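# Lay the ice-cream cone sideways in the white basket

## Task

Put the ice-cream cone into the white basket lying on its side, with the pointed end of the wafer aimed at the basket end on the robot's right; leave everything else about where it was, and finish with neither hand touching anything on the mat.

## Robot and tools

Robot: two arms, left_arm and right_arm, each ending in a five-joint-style hand with three fingers (index, middle, ring) and a thumb. right_arm has a right hand; left_arm has its mirror image, a left hand. Arm bases in the scene frame: left_arm at (-0.011, +0.354, 0) m, right_arm at (0, -0.353, 0) m, both facing almost straight along +x. A two-camera stand sits behind the arms.

Frames. Scene frame: origin at table-top height, halfway between the nominal bases; +x reaches out over the table, +y toward left_arm, +z up. Robot left/right are not image left/right. Each arm reports its hand point position (metres) and quaternion (wxyz) in its own base frame; readings may be off by a few centimetres, more at long reach. Fixed cameras use the scene frame.

Hand point axes (right hand): +z runs along the straight fingers toward the tips, +y points out of the palm face, +x goes across the palm away from the thumb. On the left hand +x points toward the thumb. The palm face is at y = -0.062; straight fingertips end about 0.139 m beyond the knuckles (knuckles at z = -0.017). A rigid mast projects from the wrist on the palm side (x +0.05 to +0.10, z -0.16 to -0.11, out to y +0.06) and can collide with things. Fingertips carry rubber caps. The right arm's elbow droops under load, so the hand sits lower than commanded; command higher to compensate.

execute_actions(actions, cameras). actions is a list of up to 15 actions; each action is a list of up to 15 rows, one row per 1/30 s control step; a short action repeats its final row to fill 15 steps, so one action lasts 0.5 s. Every row is one flat list of 48 numbers, each in [-1, 1], covering both arms even if one is idle:
1-6: left_arm dx, dy, dz, rx, ry, rz
7-22: left hand hinge goals
23-24: left current_limit, speed
25-30: right_arm dx, dy, dz, rx, ry, rz
31-46: right hand hinge goals
47-48: right current_limit, speed.

Arm numbers are offsets, not poses: they shift the Hand target as it stood when the action began, expressed in that target's own axes. 1.0 equals 0.6 m for dx, dy, dz and 180 degrees for the rotation vector rx, ry, rz. Each row within an action is measured from the same starting target, not from the preceding row; a new action starts from the updated target, so sending an identical offset again moves further. The controller limits commanded orientation to 40 degrees from the measured one, and moves position before orientation when both cannot be met. The hand often stops short of the target; a later action (even all zeros) re-requests it, and remaining gaps can be sent as fresh offsets. To release a push, command the target back past the hand point.

Hand hinge goals, in this order for each hand: index_abd, index_mcp, index_pip, index_dip, middle_abd, middle_mcp, middle_pip, middle_dip, ring_abd, ring_mcp, ring_pip, ring_dip, thumb_cmc, thumb_axl, thumb_mcp, thumb_ipl. These are absolute goals, scaled linearly between stops (degrees at +1, at -1; value when straight): _abd (+60, -60; +0.00), sideways away from the thumb; _mcp (+128, -18; -0.75), _pip (+108, -29; -0.58), _dip (+117, -21; -0.70), curling toward the palm; thumb_cmc (+120, -20; -0.71), swinging the thumb in front of the palm; thumb_axl (+140, -27; -0.68), twisting it; thumb_mcp (+109, -69; -0.23) and thumb_ipl (+108, -77; -0.17), bending it. A 0 is a real goal, so to keep a hand unchanged resend its hand_goal, hand_current_limit and hand_speed. current_limit maps -1..+1 to 0..550 mA (minimum 11 mA); very low values may not lift a finger. speed maps to (speed + 1)/2 of 8.5 rad/s. Initial values: current_limit +0.4, speed -0.6; settings persist until changed.

cameras: list of names (cam_head_left, cam_head_right, cam_high, cam_low, cam_left_wrist, cam_right_wrist, or "all"); [] for none. Omitted or null gives all with an empty actions list, none otherwise. An unknown name rejects the call. An empty actions list returns state plus images and fuller fields.

Results: per arm, hand position and quaternion, Hand target (the clipped last command, base for the next offsets), joint positions, velocities ("within noise" when still), torques (include arm weight; numbers 3 and 4 wrap at ±28 N m), motor temperatures. Per hand: hand_goal, hand_measured, hand_current_ma (positive pushes toward -1), hand_state per motor (moving, goal, blocked, overload), hand_current_limit, hand_speed. A finger grips only while its goal is past the object's surface. A motor at 495 mA or more for 5 s shuts down for 10 s and drops its hold. A call returns when the robot settles, up to 3 s after the last action; the scene keeps running while you think.

zoom_image(camera, region): enlarges part of a camera's latest image; region [x0, y0, x1, y1] in pixels, at most 504 by 504. Images are 672x504.

finished_scene(scene): integer of the current scene; ends it irreversibly.

Avoid: dropping or releasing the cone while it moves, knocking items off the table, slamming into the table, basket or fixed things, hard pushes, hands pressing or gripping each other, long holds with stretched arms or pushes toward unreachable targets (motors overheat at 85 °C warning, fault at 100 °C and the arm falls), and any arm stop. Wrist cameras lag slightly while moving.

Each tool is called as name([rows], argument=value, ...), one row to a line, values as JSON.

## Session

execute_actions(actions=[], cameras=["all"])

Scene clock: 0.00 s.
left_arm: end_effector_position=(+0.3988, -0.1917, +0.2491) hand_goal=(+0.000, -0.754, -0.576, -0.696, +0.000, -0.754, -0.576, -0.696, +0.000, -0.754, -0.576, -0.696, -0.714, -0.678, -0.226, -0.168) hand_measured=(+0.000, -0.754, -0.576, -0.696, +0.000, -0.754, -0.576, -0.696, +0.000, -0.754, -0.576, -0.696, -0.714, -0.678, -0.226, -0.168) hand_current_ma=(+0, +0, +0, +0, +0, +0, +0, +0, +0, +0, +0, +0, +0, +0, +0, +0) hand_state=(goal, goal, goal, goal, goal, goal, goal, goal, goal, goal, goal, goal, goal, goal, goal, goal) hand_current_limit=0.40 hand_speed=-0.60 end_effector_quat_wxyz=(+0.593, +0.658, -0.312, +0.343) | right_arm: end_effector_position=(+0.0477, +0.3974, +0.1973) hand_goal=(+0.000, -0.754, -0.576, -0.696, +0.000, -0.754, -0.576, -0.696, +0.000, -0.754, -0.576, -0.696, -0.714, -0.678, -0.226, -0.168) hand_measured=(+0.000, -0.754, -0.576, -0.696, +0.000, -0.754, -0.576, -0.696, +0.000, -0.754, -0.576, -0.696, -0.714, -0.678, -0.226, -0.168) hand_current_ma=(+0, +0, +0, +0, +0, +0, +0, +0, +0, +0, +0, +0, +0, +0, +0, +0) hand_state=(goal, goal, goal, goal, goal, goal, goal, goal, goal, goal, goal, goal, goal, goal, goal, goal) hand_current_limit=0.40 hand_speed=-0.60 end_effector_quat_wxyz=(-0.508, +0.170, +0.806, +0.253)
Joint positions: left_arm=[-0.022 1.628 0.829 0.263 1.45 1.5] | right_arm=[1.087 1.013 0.576 -0.68 -1.164 0.233]
Joint velocities: within noise
Joint torques (N m): no reading
Motor temperatures (°C): left_arm=[30 29 33 30 31 31] | right_arm=[29 29 36 30 28 30]
Heat: left arm: hottest elbow 33 °C; right arm: hottest elbow 36 °C.
Hand target: left_arm +0.4034, -0.1917, +0.2575; +0.589, +0.653, -0.321, +0.353 | right_arm +0.0518, +0.4054, +0.2146; -0.504, +0.159, +0.806, +0.268
camera_calibration:
cam_left_wrist: T_world_to_cam=[[0.0656149, 0.0426485, -0.996933, 0.201712], [0.644397, 0.761007, 0.0749678, -0.171165], [0.761871, -0.64734, 0.0224508, -0.306564], [0, 0, 0, 1]] pos_world=[0.330625, -0.0767966, 0.220808]
cam_right_wrist: T_world_to_cam=[[0.672797, 0.48899, -0.555188, -0.0833446], [0.401451, -0.871639, -0.281216, 0.342916], [-0.621435, -0.0336794, -0.782742, 0.322195], [0, 0, 0, 1]] pos_world=[0.118633, 0.350505, 0.302357]

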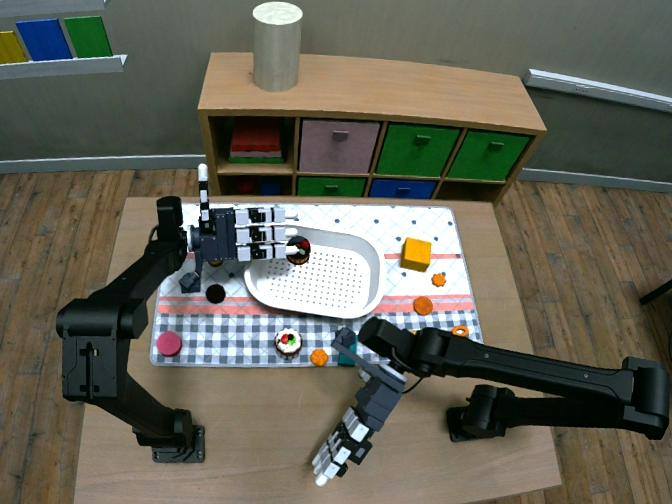

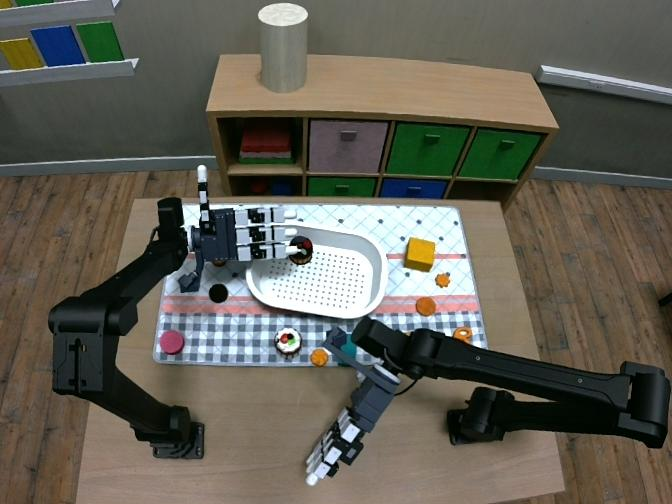

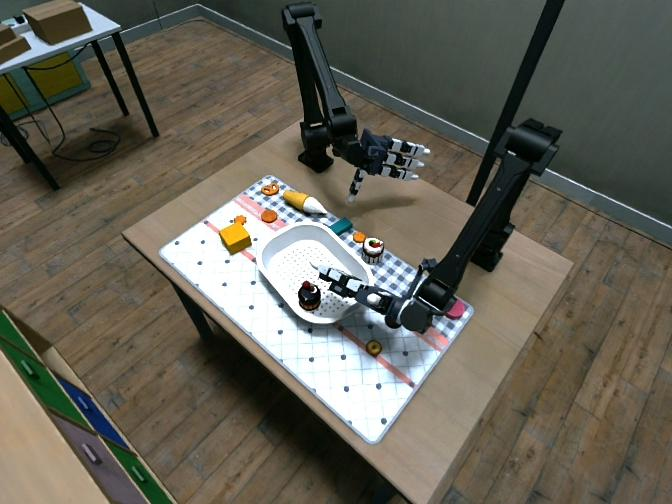

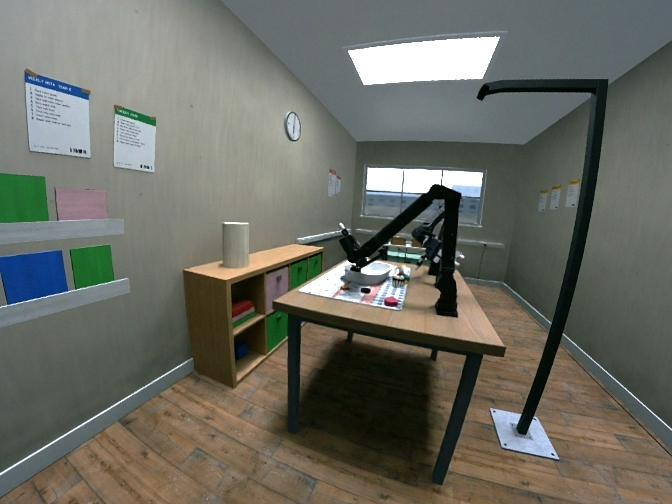

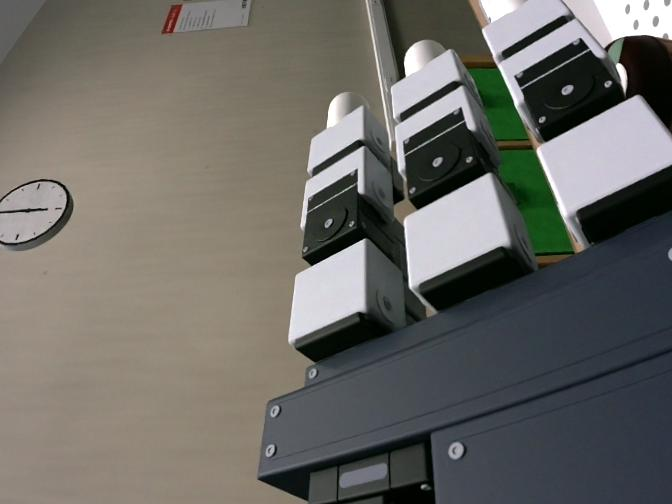

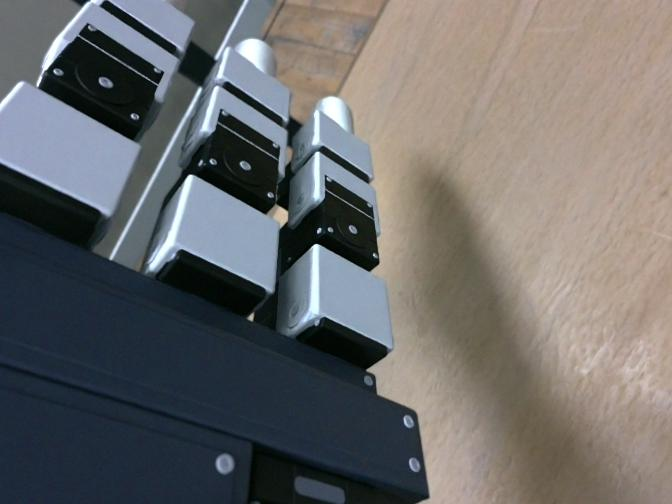

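zoom_image(camera="cam_high", region=[230, 160, 400, 330])

zoom_image(camera="cam_head_left", region=[240, 200, 490, 390])

Scaled by 2.965 from the camera's 672x504 image, which has a finer 960x720 frame.

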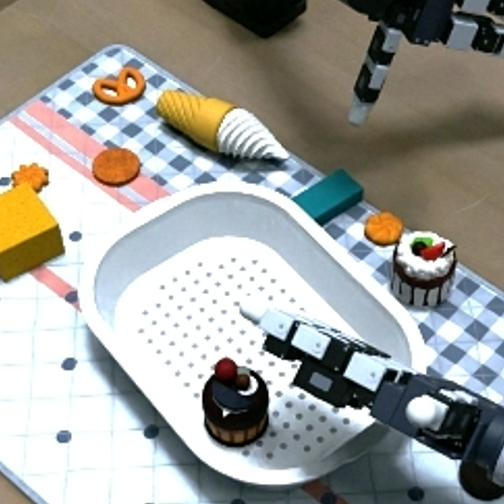

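Scaled by 2.016 from the camera's 672x504 image, which has a finer 960x720 frame.

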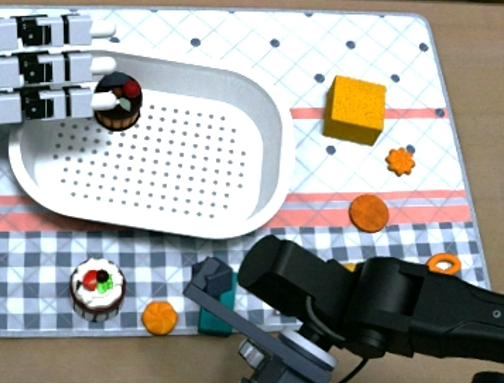

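zoom_image(camera="cam_high", region=[270, 180, 340, 230])

Scaled by 7.200 from the camera's 672x504 image, which has a finer 960x720 frame.

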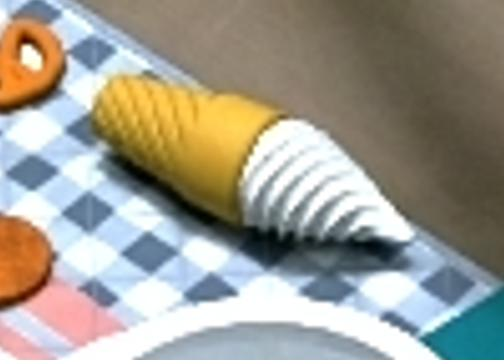

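execute_actions([
  [[-0.006,0.09,-0.06,0,0,0,0,-0.754,-0.576,-0.696,0,-0.754,-0.576,-0.696,0,-0.754,-0.576,-0.696,-0.714,-0.678,-0.226,-0.168,0.4,-0.6,0.1055,0.0274,-0.0417,0,0,0,0,-0.685,0.08,-0.043,0,-0.685,0.08,-0.043,0,-0.685,0.08,-0.043,0.2,-0.677,-0.056,-0.168,0.4,-0.6]],
  [[-0.006,0.09,-0.06,0,0,0,0,-0.754,-0.576,-0.696,0,-0.754,-0.576,-0.696,0,-0.754,-0.576,-0.696,-0.714,-0.678,-0.226,-0.168,0.4,-0.6,-0.0715,0.0177,-0.034,-0.0056,-0.1113,-0.118,0,-0.685,0.08,-0.043,0,-0.685,0.08,-0.043,0,-0.685,0.08,-0.043,0.786,-0.677,-0.056,-0.168,0.4,-0.6]],
  [[0,0,0,0,0,0,0,-0.754,-0.576,-0.696,0,-0.754,-0.576,-0.696,0,-0.754,-0.576,-0.696,-0.714,-0.678,-0.226,-0.168,0.4,-0.6,-0.069,-0.008,-0.053,0.035,-0.1057,-0.118,0,-0.685,0.08,-0.043,0,-0.685,0.08,-0.043,0,-0.685,0.08,-0.043,0.786,-0.677,-0.056,-0.168,0.4,-0.6]],
], cameras=["cam_high"])

Scene clock: 121.43 s.
left_arm: end_effector_position=(+0.3038, -0.1352, +0.3116) hand_goal=(+0.000, -0.754, -0.576, -0.696, +0.000, -0.754, -0.576, -0.696, +0.000, -0.754, -0.576, -0.696, -0.714, -0.678, -0.226, -0.168) hand_measured=(+0.002, -0.758, -0.576, -0.696, +0.002, -0.760, -0.576, -0.696, +0.002, -0.758, -0.576, -0.696, -0.718, -0.678, -0.226, -0.168) hand_current_ma=(+0, -2, +0, +0, +0, -3, +0, +0, +0, -3, +0, +0, -2, +0, +0, +0) hand_state=(goal, goal, goal, goal, goal, goal, goal, goal, goal, goal, goal, goal, goal, goal, goal, goal) hand_current_limit=0.40 hand_speed=-0.60 end_effector_quat_wxyz=(+0.595, +0.640, -0.301, +0.382) | right_arm: end_effector_position=(+0.1286, +0.3698, +0.2200) hand_goal=(+0.000, -0.686, +0.080, -0.044, +0.000, -0.686, +0.080, -0.044, +0.000, -0.686, +0.080, -0.044, +0.786, -0.678, -0.056, -0.168) hand_measured=(-0.002, -0.692, +0.076, -0.048, -0.002, -0.692, +0.074, -0.048, -0.002, -0.692, +0.076, -0.046, +0.782, -0.678, -0.054, -0.168) hand_current_ma=(+0, -2, -1, -1, +0, -2, -2, -1, +0, -2, -1, -1, -1, +0, +0, +0) hand_state=(goal, goal, goal, goal, goal, goal, goal, goal, goal, goal, goal, goal, goal, goal, goal, goal) hand_current_limit=0.40 hand_speed=-0.60 end_effector_quat_wxyz=(-0.098, -0.057, +0.947, +0.301)
Joint positions: left_arm=[0.132 1.265 0.629 0.097 1.572 1.549] | right_arm=[0.933 0.935 0.687 -0.944 -0.534 -0.653]
Joint torques (N m): left_arm=[-1.26 -7.82 6.48 0.72 0.73 -0.1] | right_arm=[1.14 -3.37 13.15 0.62 -0.97 -0.32]
Motor temperatures (°C): left_arm=[30 32 37 30 32 31] | right_arm=[29 29 46 30 31 30]
Heat: left arm: hottest elbow 37 °C; right arm: hottest elbow 46 °C.
Hand target: left_arm +0.3033, -0.1310, +0.3140; +0.588, +0.653, -0.321, +0.353 | right_arm +0.1381, +0.3804, +0.2490; -0.084, -0.071, +0.942, +0.318
Off the commanded pose: left_arm 0.005 m, 4 deg | right_arm 0.032 m, 3 deg.
joint sent to its limit (left arm) — joint 5 (wrist yaw), upper limit. The joint targets are off in orientation, not in position.
Images, in order (width x height): cam_high 672x504.

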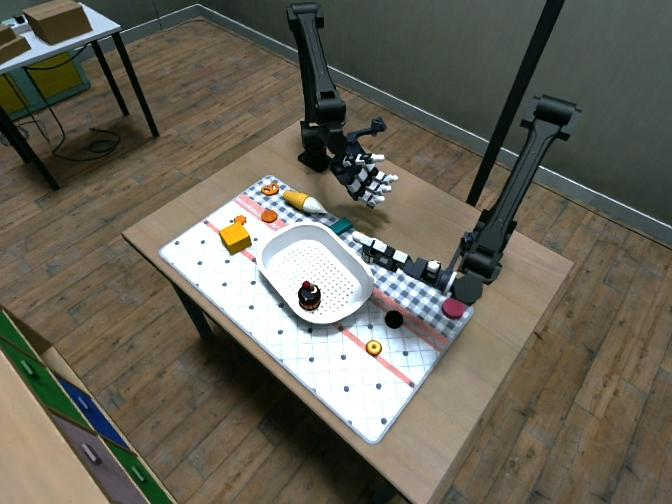

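execute_actions([
  [[0,0.06,0.04,0,0,0,0,-0.754,-0.576,-0.696,0,-0.754,-0.576,-0.696,0,-0.754,-0.576,-0.696,-0.714,-0.678,-0.226,-0.168,0.4,-0.6,-0.060,-0.047,-0.0485,0.0709,-0.0859,-0.118,0,-0.685,0.08,-0.043,0,-0.685,0.08,-0.043,0,-0.685,0.08,-0.043,0.786,-0.677,-0.056,-0.168,0.4,-0.6]],
  [[0,0.06,0.04,0,0,0,0,-0.754,-0.576,-0.696,0,-0.754,-0.576,-0.696,0,-0.754,-0.576,-0.696,-0.714,-0.678,-0.226,-0.168,0.4,-0.6,-0.032,-0.1015,-0.0385,0.0972,-0.0545,-0.118,0,-0.685,0.08,-0.043,0,-0.685,0.08,-0.043,0,-0.685,0.08,-0.043,0.786,-0.677,-0.056,-0.168,0.4,-0.6]],
  [[0,0,0,0,0,0,0,-0.754,-0.576,-0.696,0,-0.754,-0.576,-0.696,0,-0.754,-0.576,-0.696,-0.714,-0.678,-0.226,-0.168,0.4,-0.6,0.020,-0.098,0.0055,0.1103,-0.0156,-0.118,0,-0.685,0.08,-0.043,0,-0.685,0.08,-0.043,0,-0.685,0.08,-0.043,0.786,-0.677,-0.056,-0.168,0.4,-0.6]],
  [[0,0,0,0,0,0,0,-0.754,-0.576,-0.696,0,-0.754,-0.576,-0.696,0,-0.754,-0.576,-0.696,-0.714,-0.678,-0.226,-0.168,0.4,-0.6,0.080,-0.066,-0.005,0.1085,0.0253,-0.118,0,-0.685,0.08,-0.043,0,-0.685,0.08,-0.043,0,-0.685,0.08,-0.043,0.786,-0.677,-0.056,-0.168,0.4,-0.6]],
], cameras=["cam_high","cam_head_left"])

Scene clock: 131.87 s.
left_arm: end_effector_position=(+0.2768, -0.1556, +0.3307) hand_goal=(+0.000, -0.754, -0.576, -0.696, +0.000, -0.754, -0.576, -0.696, +0.000, -0.754, -0.576, -0.696, -0.714, -0.678, -0.226, -0.168) hand_measured=(+0.002, -0.758, -0.576, -0.696, +0.002, -0.760, -0.576, -0.696, +0.002, -0.758, -0.576, -0.696, -0.718, -0.678, -0.226, -0.168) hand_current_ma=(+0, -3, +0, +0, +0, -4, +0, +0, +0, -3, +0, +0, -2, +0, +0, +0) hand_state=(goal, goal, goal, goal, goal, goal, goal, goal, goal, goal, goal, goal, goal, goal, goal, goal) hand_current_limit=0.40 hand_speed=-0.60 end_effector_quat_wxyz=(+0.596, +0.644, -0.307, +0.369) | right_arm: end_effector_position=(+0.2558, +0.1741, +0.2243) hand_goal=(+0.000, -0.686, +0.080, -0.044, +0.000, -0.686, +0.080, -0.044, +0.000, -0.686, +0.080, -0.044, +0.786, -0.678, -0.056, -0.168) hand_measured=(+0.000, -0.680, +0.078, -0.048, +0.000, -0.680, +0.078, -0.048, +0.000, -0.680, +0.078, -0.046, +0.788, -0.678, -0.054, -0.168) hand_current_ma=(+0, +2, +0, -1, +0, +2, +0, -1, +0, +2, +0, -1, +0, +0, +1, +0) hand_state=(goal, goal, goal, goal, goal, goal, goal, goal, goal, goal, goal, goal, goal, goal, goal, goal) hand_current_limit=0.40 hand_speed=-0.60 end_effector_quat_wxyz=(+0.317, -0.460, +0.743, -0.368)
Joint positions: left_arm=[0.079 1.143 0.601 0.012 1.536 1.53] | right_arm=[0.872 0.791 0.791 -1.018 0.902 -2.08]
Joint torques (N m): left_arm=[-2.37 -5.77 7.3 1.22 0.67 0.03] | right_arm=[2.61 -1.85 13.16 0.76 0.74 -0.21]
Heat: left arm: hottest elbow 37 °C; right arm: hottest elbow 48 °C.
Hand target: left_arm +0.2766, -0.1556, +0.3308; +0.595, +0.642, -0.310, +0.371 | right_arm +0.2610, +0.1817, +0.2466; +0.356, -0.519, +0.702, -0.335
Off the commanded pose: left_arm 0.000 m, 0 deg | right_arm 0.024 m, 10 deg.
joint sent to its limit (right arm) — joint 6 (wrist roll), lower limit. The joint targets are off in orientation, not in position.
pose unreachable (left arm): on one or more control steps of this call, first in action 1 (counted from 0), this arm could not follow its commanded pose, so it was not sent that pose on those steps. It may still have moved: this result reports where it is.
cause: moving toward the commanded pose would bring two parts of the arm too close to each other (joints 4 (wrist pitch) to 6 (wrist roll) lie between them).
Images, in order (width x height): cam_head_left 672x504, cam_high 672x504.

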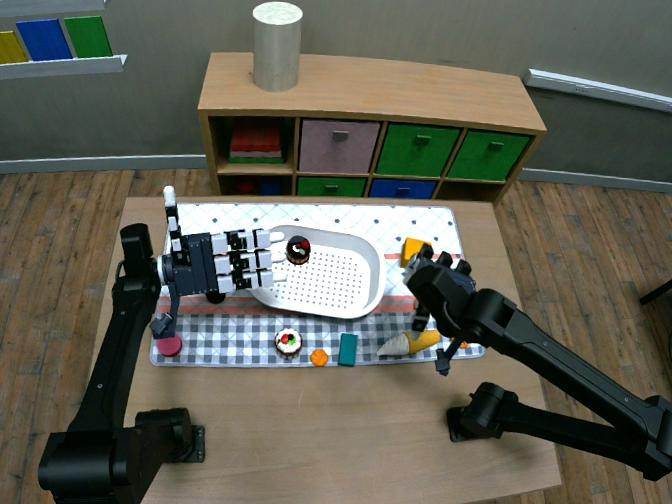

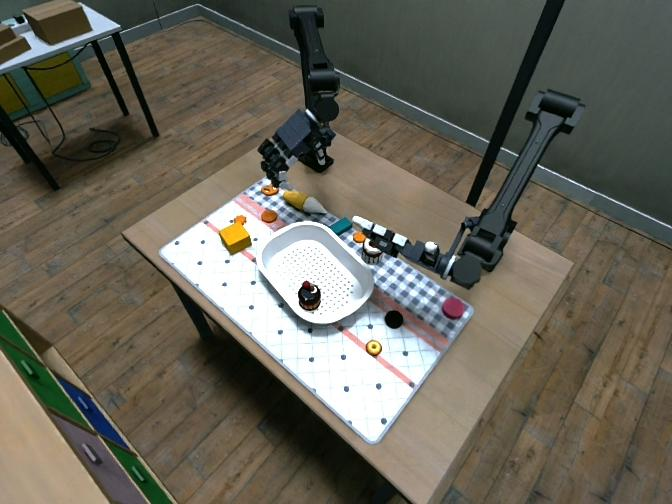

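zoom_image(camera="cam_head_left", region=[360, 240, 500, 390])

zoom_image(camera="cam_high", region=[230, 110, 350, 230])

Scaled by 3.360 from the camera's 672x504 image, which has a finer 960x720 frame.

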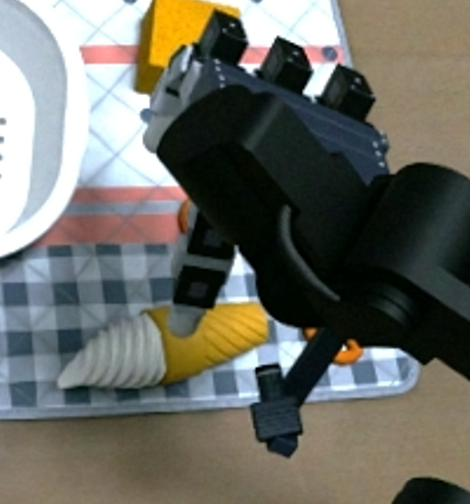

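Scaled by 4.200 from the camera's 672x504 image, which has a finer 960x720 frame.

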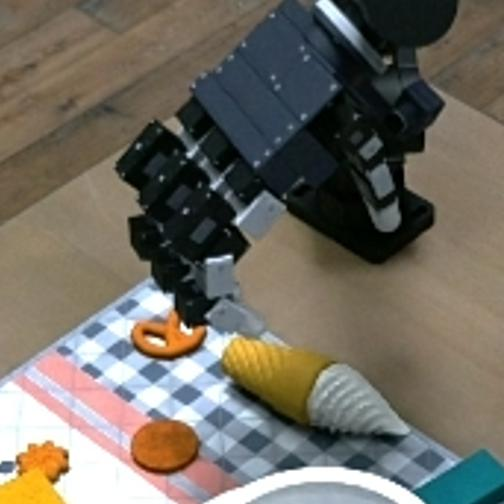

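execute_actions([
  [[0,0,0,0,0,0,0,-0.754,-0.576,-0.696,0,-0.754,-0.576,-0.696,0,-0.754,-0.576,-0.696,-0.714,-0.678,-0.226,-0.168,0.4,-0.6,0.0633,0.116,0.0255,0.0432,0.05,-0.0345,0,-0.685,0.08,-0.043,0,-0.685,0.08,-0.043,0,-0.685,0.08,-0.043,0.786,-0.677,-0.056,-0.168,0.4,-0.6]],
  [[0,0,0,0,0,0,0,-0.754,-0.576,-0.696,0,-0.754,-0.576,-0.696,0,-0.754,-0.576,-0.696,-0.714,-0.678,-0.226,-0.168,0.4,-0.6,-0.001,0.0607,0.0275,0,0,0,0,-0.685,0.08,-0.043,0,-0.685,0.08,-0.043,0,-0.685,0.08,-0.043,0.786,-0.677,-0.056,-0.168,0.4,-0.6]],
], cameras=["cam_high","cam_head_left"])

zoom_image(camera="cam_high", region=[230, 110, 350, 230])

Scene clock: 156.00 s.
left_arm: end_effector_position=(+0.2768, -0.1556, +0.3307) hand_goal=(+0.000, -0.754, -0.576, -0.696, +0.000, -0.754, -0.576, -0.696, +0.000, -0.754, -0.576, -0.696, -0.714, -0.678, -0.226, -0.168) hand_measured=(+0.002, -0.758, -0.576, -0.696, +0.002, -0.760, -0.576, -0.696, +0.002, -0.758, -0.576, -0.696, -0.718, -0.678, -0.226, -0.168) hand_current_ma=(+0, -3, +0, +0, +0, -4, +0, +0, +0, -3, +0, +0, -2, +0, +0, +0) hand_state=(goal, goal, goal, goal, goal, goal, goal, goal, goal, goal, goal, goal, goal, goal, goal, goal) hand_current_limit=0.40 hand_speed=-0.60 end_effector_quat_wxyz=(+0.596, +0.644, -0.307, +0.369) | right_arm: end_effector_position=(+0.2302, +0.1556, +0.1323) hand_goal=(+0.000, -0.686, +0.080, -0.044, +0.000, -0.686, +0.080, -0.044, +0.000, -0.686, +0.080, -0.044, +0.786, -0.678, -0.056, -0.168) hand_measured=(+0.000, -0.678, +0.078, -0.048, +0.000, -0.678, +0.078, -0.048, +0.000, -0.678, +0.078, -0.046, +0.786, -0.678, -0.054, -0.168) hand_current_ma=(+0, +3, +0, -1, +0, +3, +0, -1, +0, +3, +0, -1, +0, +0, +1, +0) hand_state=(goal, goal, goal, goal, goal, goal, goal, goal, goal, goal, goal, goal, goal, goal, goal, goal) hand_current_limit=0.40 hand_speed=-0.60 end_effector_quat_wxyz=(+0.309, -0.496, +0.680, -0.443)
Joint positions: left_arm=[0.079 1.143 0.601 0.012 1.536 1.53] | right_arm=[1.022 0.797 0.533 -0.866 1.092 -2.081]
Joint torques (N m): left_arm=[-2.32 -5.77 7.27 1.21 0.67 0.03] | right_arm=[2.08 -0.73 9.02 1.33 0.87 -0.19]
Motor temperatures (°C): left_arm=[30 31 37 30 32 31] | right_arm=[29 29 51 30 31 30]
Heat: left arm: hottest elbow 37 °C; right arm: hottest elbow 51 °C.
Hand target: left_arm +0.2766, -0.1556, +0.3308; +0.595, +0.642, -0.310, +0.371 | right_arm +0.2318, +0.1598, +0.1345; +0.315, -0.503, +0.674, -0.440
Off the commanded pose: left_arm 0.000 m, 0 deg | right_arm 0.005 m, 1 deg.
joint sent to its limit (right arm) — joint 6 (wrist roll), lower limit. The joint targets still meet the commanded pose.
Images, in order (width x height): cam_head_left 672x504, cam_high 672x504.

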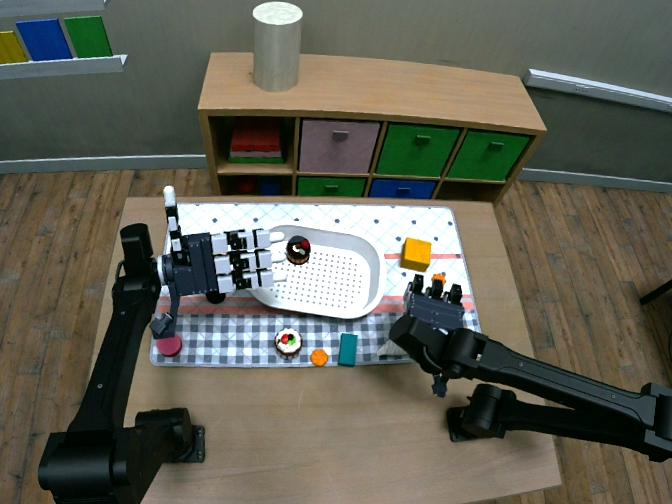

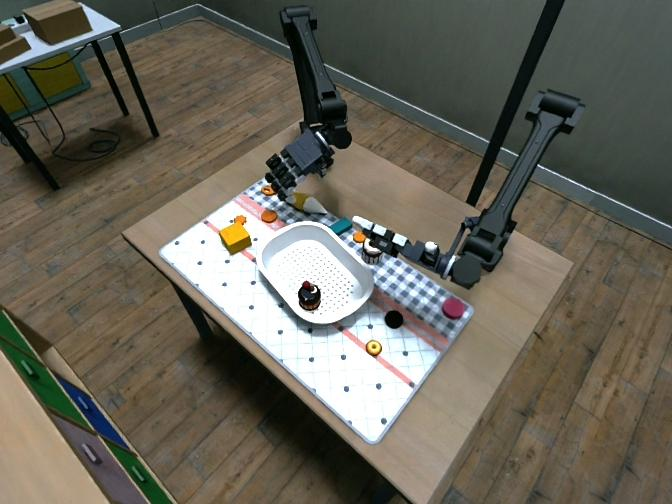

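Scaled by 4.200 from the camera's 672x504 image, which has a finer 960x720 frame.

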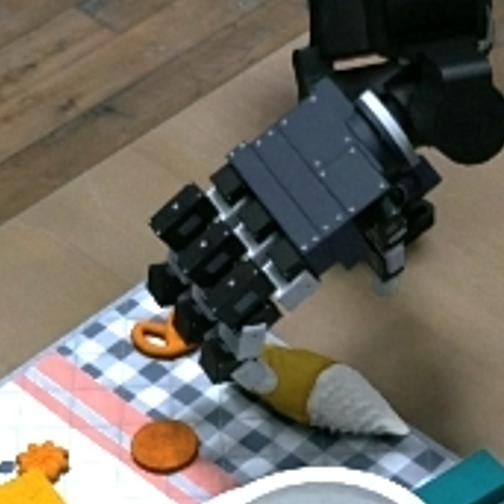

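execute_actions([
  [[0,0,0,0,0,0,0,-0.754,-0.576,-0.696,0,-0.754,-0.576,-0.696,0,-0.754,-0.576,-0.696,-0.714,-0.678,-0.226,-0.168,0.4,-0.6,0.001,0.0697,0.0289,0,0,0,0,-0.685,0.08,-0.043,0,-0.685,0.08,-0.043,0,-0.685,0.08,-0.043,0.786,-0.677,-0.056,-0.168,0.4,-0.6]],
  [[0,0,0,0,0,0,0,-0.754,-0.576,-0.696,0,-0.754,-0.576,-0.696,0,-0.754,-0.576,-0.696,-0.714,-0.678,-0.226,-0.168,0.4,-0.6,0,0.015,0.0068,0,0,0,0,-0.685,0.08,-0.043,0,-0.685,0.08,-0.043,0,-0.685,0.08,-0.043,0.786,-0.677,-0.056,-0.168,0.4,-0.6]],
], cameras=["cam_high","cam_head_left"])

zoom_image(camera="cam_high", region=[230, 130, 350, 250])

zoom_image(camera="cam_head_left", region=[350, 270, 490, 410])

Scene clock: 163.67 s.
left_arm: end_effector_position=(+0.2768, -0.1556, +0.3307) hand_goal=(+0.000, -0.754, -0.576, -0.696, +0.000, -0.754, -0.576, -0.696, +0.000, -0.754, -0.576, -0.696, -0.714, -0.678, -0.226, -0.168) hand_measured=(+0.002, -0.758, -0.576, -0.696, +0.002, -0.760, -0.576, -0.696, +0.002, -0.758, -0.576, -0.696, -0.718, -0.678, -0.226, -0.168) hand_current_ma=(+0, -3, +0, +0, +0, -4, +0, +0, +0, -3, +0, +0, -2, +0, +0, +0) hand_state=(goal, goal, goal, goal, goal, goal, goal, goal, goal, goal, goal, goal, goal, goal, goal, goal) hand_current_limit=0.40 hand_speed=-0.60 end_effector_quat_wxyz=(+0.596, +0.644, -0.307, +0.369) | right_arm: end_effector_position=(+0.2287, +0.1565, +0.0790) hand_goal=(+0.000, -0.686, +0.080, -0.044, +0.000, -0.686, +0.080, -0.044, +0.000, -0.686, +0.080, -0.044, +0.786, -0.678, -0.056, -0.168) hand_measured=(+0.000, -0.678, +0.078, -0.048, +0.000, -0.678, +0.078, -0.048, +0.000, -0.678, +0.078, -0.046, +0.786, -0.678, -0.054, -0.168) hand_current_ma=(+0, +3, +0, -1, +0, +3, +0, -1, +0, +3, +0, -1, +0, +0, +1, +0) hand_state=(goal, goal, goal, goal, goal, goal, goal, goal, goal, goal, goal, goal, goal, goal, goal, goal) hand_current_limit=0.40 hand_speed=-0.60 end_effector_quat_wxyz=(+0.312, -0.498, +0.678, -0.441)
Joint positions: left_arm=[0.079 1.143 0.601 0.012 1.536 1.53] | right_arm=[1.029 0.871 0.415 -0.67 1.092 -2.081]
Joint torques (N m): left_arm=[-2.37 -5.95 7.28 1.17 0.67 0.04] | right_arm=[1.96 -1.03 8.2 1.39 0.89 -0.23]
Heat: left arm: hottest elbow 37 °C; right arm: hottest elbow 51 °C.
Hand target: left_arm +0.2766, -0.1556, +0.3308; +0.595, +0.642, -0.310, +0.371 | right_arm +0.2299, +0.1587, +0.0793; +0.315, -0.503, +0.674, -0.440
Off the commanded pose: left_arm 0.000 m, 0 deg | right_arm 0.003 m, 1 deg.
joint sent to its limit (right arm) — joint 6 (wrist roll), lower limit. The joint targets still meet the commanded pose.
Images, in order (width x height): cam_head_left 672x504, cam_high 672x504.

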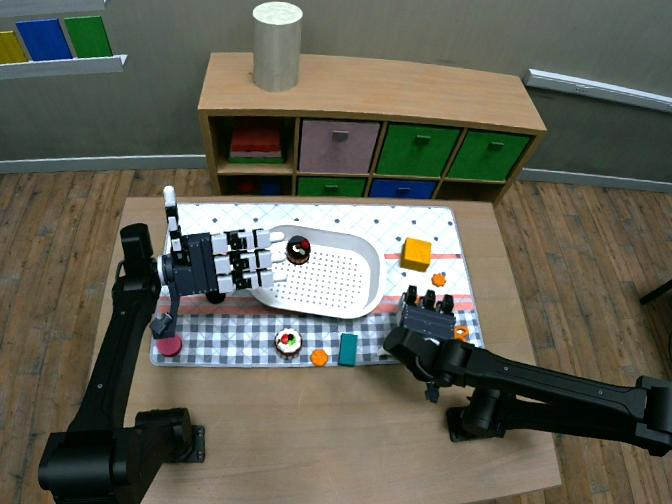

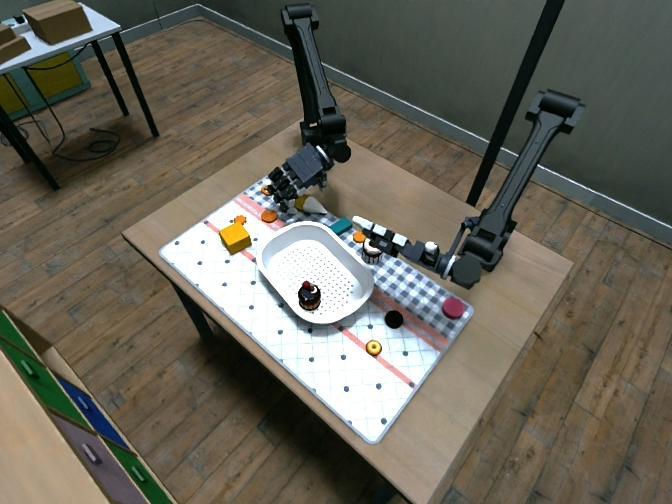

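Scaled by 4.200 from the camera's 672x504 image, which has a finer 960x720 frame.

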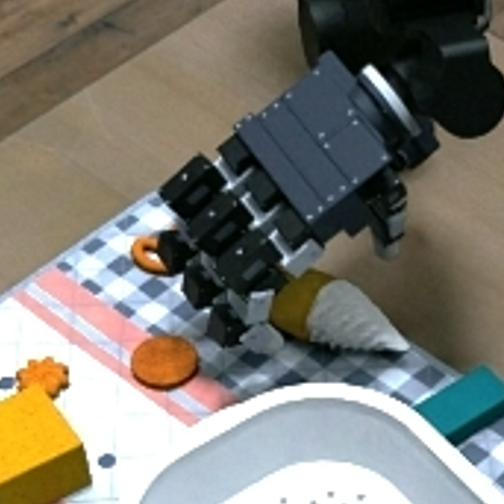

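Scaled by 3.600 from the camera's 672x504 image, which has a finer 960x720 frame.

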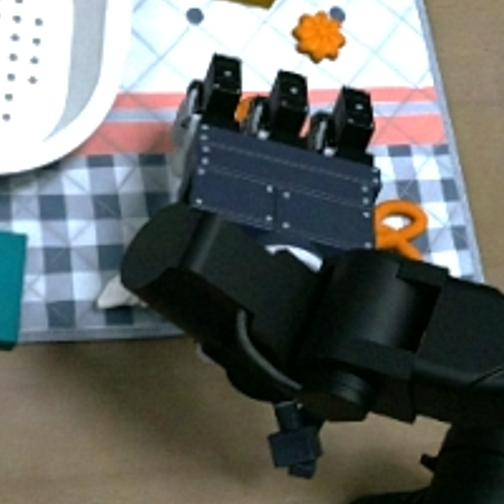

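execute_actions([
  [[0,0,0,0,0,0,0,-0.754,-0.576,-0.696,0,-0.754,-0.576,-0.696,0,-0.754,-0.576,-0.696,-0.714,-0.678,-0.226,-0.168,0.4,-0.6,0,0.0531,0.024,0,0,0,0,-0.685,0.08,-0.043,0,-0.685,0.08,-0.043,0,-0.685,0.08,-0.043,0.786,-0.677,-0.056,-0.168,0.0,-0.6]],
], cameras=["cam_high"])

zoom_image(camera="cam_high", region=[230, 130, 350, 250])

Scene clock: 178.57 s.
left_arm: end_effector_position=(+0.2768, -0.1556, +0.3307) hand_goal=(+0.000, -0.754, -0.576, -0.696, +0.000, -0.754, -0.576, -0.696, +0.000, -0.754, -0.576, -0.696, -0.714, -0.678, -0.226, -0.168) hand_measured=(+0.002, -0.758, -0.576, -0.696, +0.002, -0.760, -0.576, -0.696, +0.002, -0.758, -0.576, -0.696, -0.718, -0.678, -0.226, -0.168) hand_current_ma=(+0, -3, +0, +0, +0, -4, +0, +0, +0, -3, +0, +0, -2, +0, +0, +0) hand_state=(goal, goal, goal, goal, goal, goal, goal, goal, goal, goal, goal, goal, goal, goal, goal, goal) hand_current_limit=0.40 hand_speed=-0.60 end_effector_quat_wxyz=(+0.596, +0.644, -0.307, +0.369) | right_arm: end_effector_position=(+0.2275, +0.1546, +0.0429) hand_goal=(+0.000, -0.686, +0.080, -0.044, +0.000, -0.686, +0.080, -0.044, +0.000, -0.686, +0.080, -0.044, +0.786, -0.678, -0.056, -0.168) hand_measured=(+0.000, -0.678, +0.078, -0.048, +0.000, -0.678, +0.078, -0.048, +0.000, -0.680, +0.078, -0.046, +0.786, -0.678, -0.054, -0.168) hand_current_ma=(+0, +3, +0, -1, +0, +3, +0, -1, +0, +3, +0, +0, +0, +0, +1, +0) hand_state=(goal, goal, goal, goal, goal, goal, goal, goal, goal, goal, goal, goal, goal, goal, goal, goal) hand_current_limit=0.00 hand_speed=-0.60 end_effector_quat_wxyz=(+0.311, -0.499, +0.678, -0.442)
Joint positions: left_arm=[0.079 1.143 0.601 0.012 1.536 1.53] | right_arm=[1.029 0.954 0.344 -0.519 1.092 -2.081]
Joint torques (N m): left_arm=[-2.26 -5.89 7.28 1.22 0.68 0.02] | right_arm=[2.26 -1.79 7.82 1.31 0.84 -0.25]
Heat: left arm: hottest elbow 37 °C; right arm: hottest elbow 49 °C.
Hand target: left_arm +0.2766, -0.1556, +0.3308; +0.595, +0.642, -0.310, +0.371 | right_arm +0.2297, +0.1582, +0.0444; +0.315, -0.503, +0.674, -0.441
Off the commanded pose: left_arm 0.000 m, 0 deg | right_arm 0.004 m, 1 deg.
joint sent to its limit (right arm) — joint 6 (wrist roll), lower limit. The joint targets still meet the commanded pose.
Images, in order (width x height): cam_high 672x504.

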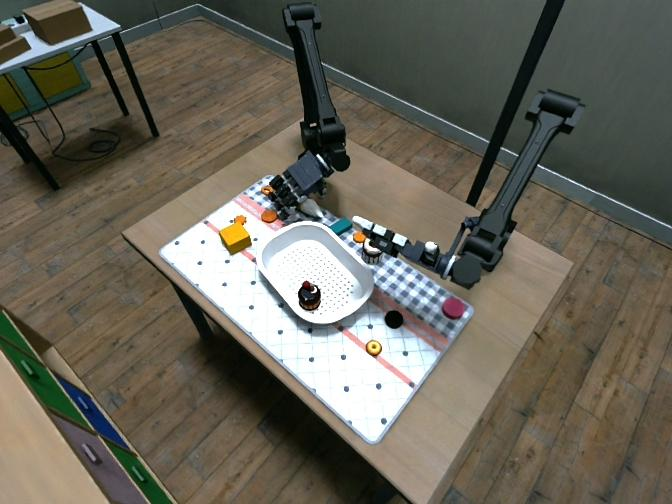

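Scaled by 4.200 from the camera's 672x504 image, which has a finer 960x720 frame.

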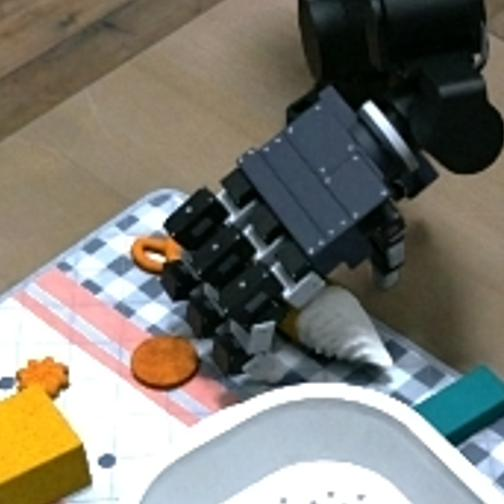

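execute_actions([
  [[0,0,0,0,0,0,0,-0.754,-0.576,-0.696,0,-0.754,-0.576,-0.696,0,-0.754,-0.576,-0.696,-0.714,-0.678,-0.226,-0.168,0.4,-0.6,0,0,0,0,0,0,0,-0.35,0.08,-0.043,0,-0.4,0.08,-0.043,0,-0.6,0.08,-0.043,0.786,-0.677,0.05,-0.168,0.0,-0.85]],
  [[0,0,0,0,0,0,0,-0.754,-0.576,-0.696,0,-0.754,-0.576,-0.696,0,-0.754,-0.576,-0.696,-0.714,-0.678,-0.226,-0.168,0.4,-0.6,0,0,0,0,0,0,0,-0.2,0.08,-0.043,0,-0.2,0.08,-0.043,0,-0.6,0.08,-0.043,0.786,-0.677,0.3,-0.168,0.0,-0.85]],
], cameras=["cam_high"])

zoom_image(camera="cam_high", region=[230, 130, 350, 250])

Scene clock: 186.17 s.
left_arm: end_effector_position=(+0.2768, -0.1556, +0.3307) hand_goal=(+0.000, -0.754, -0.576, -0.696, +0.000, -0.754, -0.576, -0.696, +0.000, -0.754, -0.576, -0.696, -0.714, -0.678, -0.226, -0.168) hand_measured=(+0.002, -0.758, -0.576, -0.696, +0.002, -0.760, -0.576, -0.696, +0.002, -0.758, -0.576, -0.696, -0.718, -0.678, -0.226, -0.168) hand_current_ma=(+0, -3, +0, +0, +0, -4, +0, +0, +0, -3, +0, +0, -2, +0, +0, +0) hand_state=(goal, goal, goal, goal, goal, goal, goal, goal, goal, goal, goal, goal, goal, goal, goal, goal) hand_current_limit=0.40 hand_speed=-0.60 end_effector_quat_wxyz=(+0.596, +0.644, -0.307, +0.369) | right_arm: end_effector_position=(+0.2295, +0.1545, +0.0445) hand_goal=(+0.000, -0.200, +0.080, -0.044, +0.000, -0.200, +0.080, -0.044, +0.000, -0.600, +0.080, -0.044, +0.786, -0.678, +0.300, -0.168) hand_measured=(+0.000, -0.312, +0.058, -0.052, +0.000, -0.370, +0.044, -0.056, +0.000, -0.596, +0.078, -0.046, +0.790, -0.678, +0.092, -0.186) hand_current_ma=(+0, -275, -17, -3, +0, -275, -38, -6, +0, +1, +0, +0, +1, +0, -274, -19) hand_state=(goal, blocked, blocked, goal, goal, blocked, blocked, goal, goal, goal, goal, goal, goal, goal, blocked, goal) hand_current_limit=0.00 hand_speed=-0.85 end_effector_quat_wxyz=(+0.314, -0.494, +0.677, -0.445)
Joint positions: left_arm=[0.079 1.143 0.601 0.012 1.536 1.53] | right_arm=[1.029 0.955 0.344 -0.511 1.103 -2.081]
Joint torques (N m): left_arm=[-2.37 -5.95 7.31 1.22 0.67 0.03] | right_arm=[1.96 -1.49 7.91 1.14 0.36 -0.2]
Heat: left arm: hottest elbow 37 °C; right arm: hottest elbow 49 °C.
Hand target: left_arm +0.2766, -0.1556, +0.3308; +0.595, +0.642, -0.310, +0.371 | right_arm +0.2297, +0.1582, +0.0444; +0.315, -0.503, +0.674, -0.440
Off the commanded pose: left_arm 0.000 m, 0 deg | right_arm 0.004 m, 1 deg.
joint sent to its limit (right arm) — joint 6 (wrist roll), lower limit. The joint targets still meet the commanded pose.
Images, in order (width x height): cam_high 672x504.

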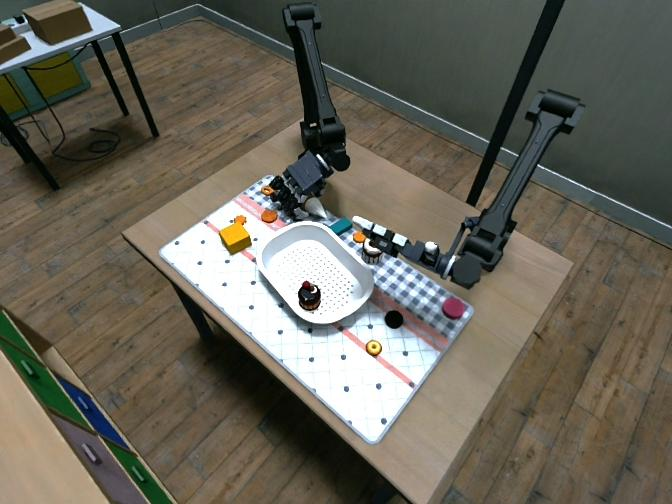

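Scaled by 4.200 from the camera's 672x504 image, which has a finer 960x720 frame.

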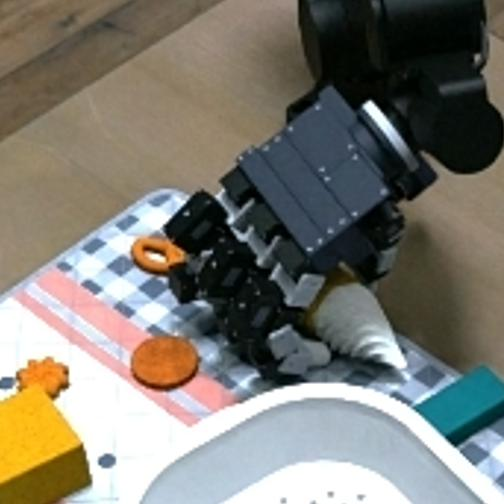

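execute_actions([
  [[0,0,0,0,0,0,0,-0.754,-0.576,-0.696,0,-0.754,-0.576,-0.696,0,-0.754,-0.576,-0.696,-0.714,-0.678,-0.226,-0.168,0.4,-0.6,0.0014,-0.0607,-0.0275,0,0,0,0,-0.2,0.08,-0.043,0,-0.2,0.08,-0.043,0,-0.6,0.08,-0.043,0.786,-0.677,0.3,-0.168,0.0,-0.85]],
  [[0,0,0,0,0,0,0,-0.754,-0.576,-0.696,0,-0.754,-0.576,-0.696,0,-0.754,-0.576,-0.696,-0.714,-0.678,-0.226,-0.168,0.4,-0.6,0.0014,-0.0758,-0.0343,0,0,0,0,-0.2,0.08,-0.043,0,-0.2,0.08,-0.043,0,-0.6,-0.28,0.754,0.786,-0.677,0.3,-0.168,0.0,-0.8]],
], cameras=["cam_high"])

zoom_image(camera="cam_high", region=[230, 110, 350, 230])

Scene clock: 204.83 s.
left_arm: end_effector_position=(+0.2768, -0.1556, +0.3307) hand_goal=(+0.000, -0.754, -0.576, -0.696, +0.000, -0.754, -0.576, -0.696, +0.000, -0.754, -0.576, -0.696, -0.714, -0.678, -0.226, -0.168) hand_measured=(+0.002, -0.758, -0.576, -0.696, +0.002, -0.760, -0.576, -0.696, +0.002, -0.758, -0.576, -0.696, -0.718, -0.678, -0.226, -0.168) hand_current_ma=(+0, -3, +0, +0, +0, -4, +0, +0, +0, -3, +0, +0, -2, +0, +0, +0) hand_state=(goal, goal, goal, goal, goal, goal, goal, goal, goal, goal, goal, goal, goal, goal, goal, goal) hand_current_limit=0.40 hand_speed=-0.60 end_effector_quat_wxyz=(+0.596, +0.644, -0.307, +0.369) | right_arm: end_effector_position=(+0.2208, +0.1419, +0.1048) hand_goal=(+0.000, -0.200, +0.080, -0.044, +0.000, -0.200, +0.080, -0.044, +0.000, -0.600, -0.280, +0.754, +0.786, -0.678, +0.300, -0.168) hand_measured=(-0.004, -0.300, +0.052, -0.058, -0.004, -0.358, +0.034, -0.064, +0.000, -0.594, -0.276, +0.750, +0.792, -0.678, +0.092, -0.190) hand_current_ma=(-1, -233, -25, -8, -1, -275, -56, -14, +0, +2, +1, -1, +2, +0, -275, -29) hand_state=(goal, blocked, blocked, goal, goal, blocked, blocked, goal, goal, goal, goal, goal, goal, goal, blocked, blocked) hand_current_limit=0.00 hand_speed=-0.80 end_effector_quat_wxyz=(+0.291, -0.510, +0.672, -0.451)
Joint positions: left_arm=[0.079 1.143 0.601 0.012 1.536 1.53] | right_arm=[1.028 0.801 0.469 -0.846 1.095 -2.082]
Joint torques (N m): left_arm=[-2.43 -5.77 7.3 1.21 0.67 0.04] | right_arm=[2.55 -1.67 13.24 0.35 0.83 -0.25]
Heat: left arm: hottest elbow 37 °C; right arm: hottest elbow 48 °C.
Hand target: left_arm +0.2766, -0.1556, +0.3308; +0.595, +0.642, -0.310, +0.371 | right_arm +0.2298, +0.1580, +0.1343; +0.315, -0.503, +0.674, -0.441
Off the commanded pose: left_arm 0.000 m, 0 deg | right_arm 0.035 m, 3 deg.
joint sent to its limit (right arm) — joint 6 (wrist roll), lower limit. The joint targets still meet the commanded pose.
Images, in order (width x height): cam_high 672x504.

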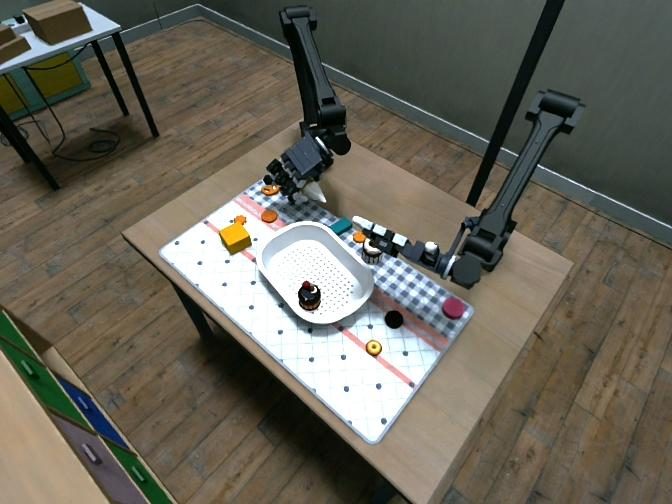

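Scaled by 4.200 from the camera's 672x504 image, which has a finer 960x720 frame.

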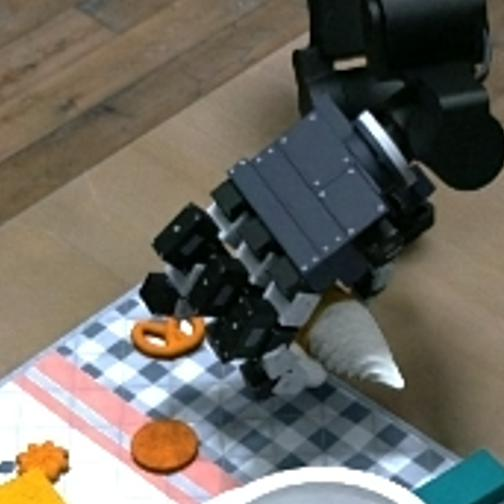

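execute_actions([
  [[0,0,0,0,0,0,0,-0.754,-0.576,-0.696,0,-0.754,-0.576,-0.696,0,-0.754,-0.576,-0.696,-0.714,-0.678,-0.226,-0.168,0.4,-0.6,-0.0645,-0.0763,0.0005,-0.015,0.0245,0.0131,0,-0.2,0.08,-0.043,0,-0.2,0.08,-0.043,0,-0.55,0.883,0.754,0.786,-0.677,0.3,-0.168,0.0,-0.7]],
  [[0,0,0,0,0,0,0,-0.754,-0.576,-0.696,0,-0.754,-0.576,-0.696,0,-0.754,-0.576,-0.696,-0.714,-0.678,-0.226,-0.168,0.4,-0.6,-0.0945,-0.0237,0.0252,-0.015,0.0245,0.0131,0,-0.2,0.08,-0.043,0,-0.2,0.08,-0.043,0,-0.55,0.883,0.754,0.786,-0.677,0.3,-0.168,0.0,-0.7]],
  [[0,0,0,0,0,0,0,-0.754,-0.576,-0.696,0,-0.754,-0.576,-0.696,0,-0.754,-0.576,-0.696,-0.714,-0.678,-0.226,-0.168,0.4,-0.6,-0.0935,-0.0188,0.0307,-0.015,0.0245,0.0131,0,-0.2,0.08,-0.043,0,-0.2,0.08,-0.043,0,-0.55,0.883,0.754,0.786,-0.677,0.3,-0.168,0.0,-0.7]],
], cameras=["cam_high","cam_head_left"])

zoom_image(camera="cam_high", region=[230, 150, 400, 320])

zoom_image(camera="cam_head_left", region=[240, 210, 440, 380])

Scene clock: 224.73 s.
left_arm: end_effector_position=(+0.2768, -0.1556, +0.3307) hand_goal=(+0.000, -0.754, -0.576, -0.696, +0.000, -0.754, -0.576, -0.696, +0.000, -0.754, -0.576, -0.696, -0.714, -0.678, -0.226, -0.168) hand_measured=(+0.002, -0.758, -0.576, -0.696, +0.002, -0.760, -0.576, -0.696, +0.002, -0.758, -0.576, -0.696, -0.718, -0.678, -0.226, -0.168) hand_current_ma=(+0, -3, +0, +0, +0, -4, +0, +0, +0, -3, +0, +0, -2, +0, +0, +0) hand_state=(goal, goal, goal, goal, goal, goal, goal, goal, goal, goal, goal, goal, goal, goal, goal, goal) hand_current_limit=0.40 hand_speed=-0.60 end_effector_quat_wxyz=(+0.596, +0.644, -0.307, +0.369) | right_arm: end_effector_position=(+0.3280, +0.2589, +0.1546) hand_goal=(+0.000, -0.200, +0.080, -0.044, +0.000, -0.200, +0.080, -0.044, +0.000, -0.550, +0.882, +0.754, +0.786, -0.678, +0.300, -0.168) hand_measured=(-0.004, -0.298, +0.052, -0.058, -0.004, -0.358, +0.034, -0.064, +0.000, -0.544, +0.876, +0.752, +0.794, -0.678, +0.092, -0.192) hand_current_ma=(-1, -227, -26, -9, -1, -275, -59, -15, +0, +2, -2, -1, +3, +0, -275, -30) hand_state=(goal, blocked, blocked, goal, goal, blocked, blocked, blocked, goal, goal, goal, goal, goal, goal, blocked, blocked) hand_current_limit=0.00 hand_speed=-0.70 end_effector_quat_wxyz=(+0.202, -0.449, +0.754, -0.435)
Joint positions: left_arm=[0.079 1.143 0.601 0.012 1.536 1.53] | right_arm=[0.907 1.378 1.058 -1.15 0.998 -1.792]
Joint torques (N m): left_arm=[-2.14 -5.95 7.24 1.24 0.67 0.03] | right_arm=[0.79 -9.11 12.86 -0.12 0.85 -0.02]
Heat: left arm: hottest elbow 37 °C; right arm: hottest elbow 49 °C.
Hand target: left_arm +0.2766, -0.1556, +0.3308; +0.595, +0.642, -0.310, +0.371 | right_arm +0.3446, +0.2750, +0.1800; +0.226, -0.427, +0.765, -0.427
Off the commanded pose: left_arm 0.000 m, 0 deg | right_arm 0.034 m, 4 deg.
Images, in order (width x height): cam_head_left 672x504, cam_high 672x504.

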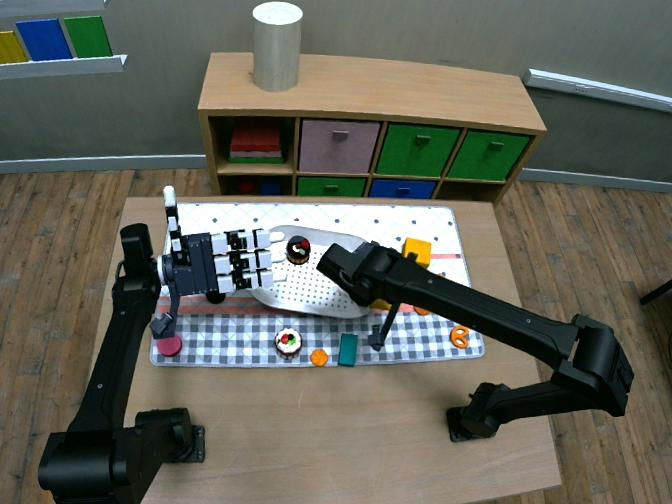

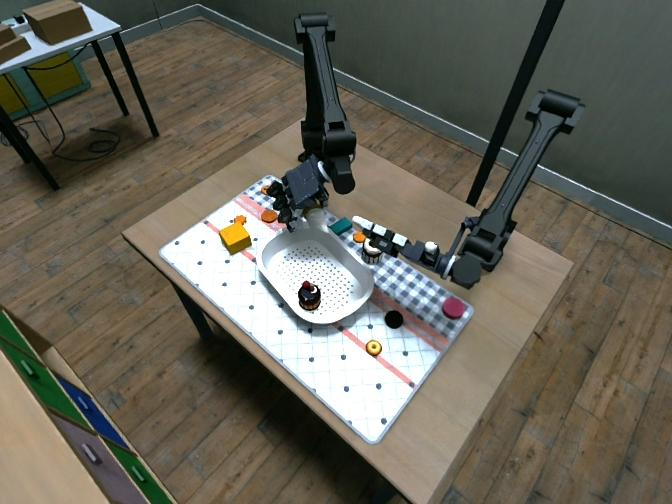

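Scaled by 2.965 from the camera's 672x504 image, which has a finer 960x720 frame.

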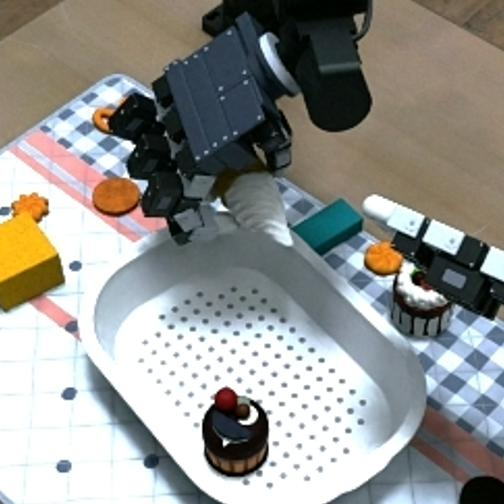

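Scaled by 2.520 from the camera's 672x504 image, which has a finer 960x720 frame.

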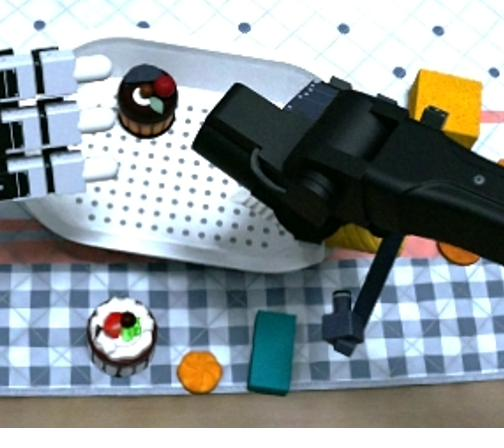

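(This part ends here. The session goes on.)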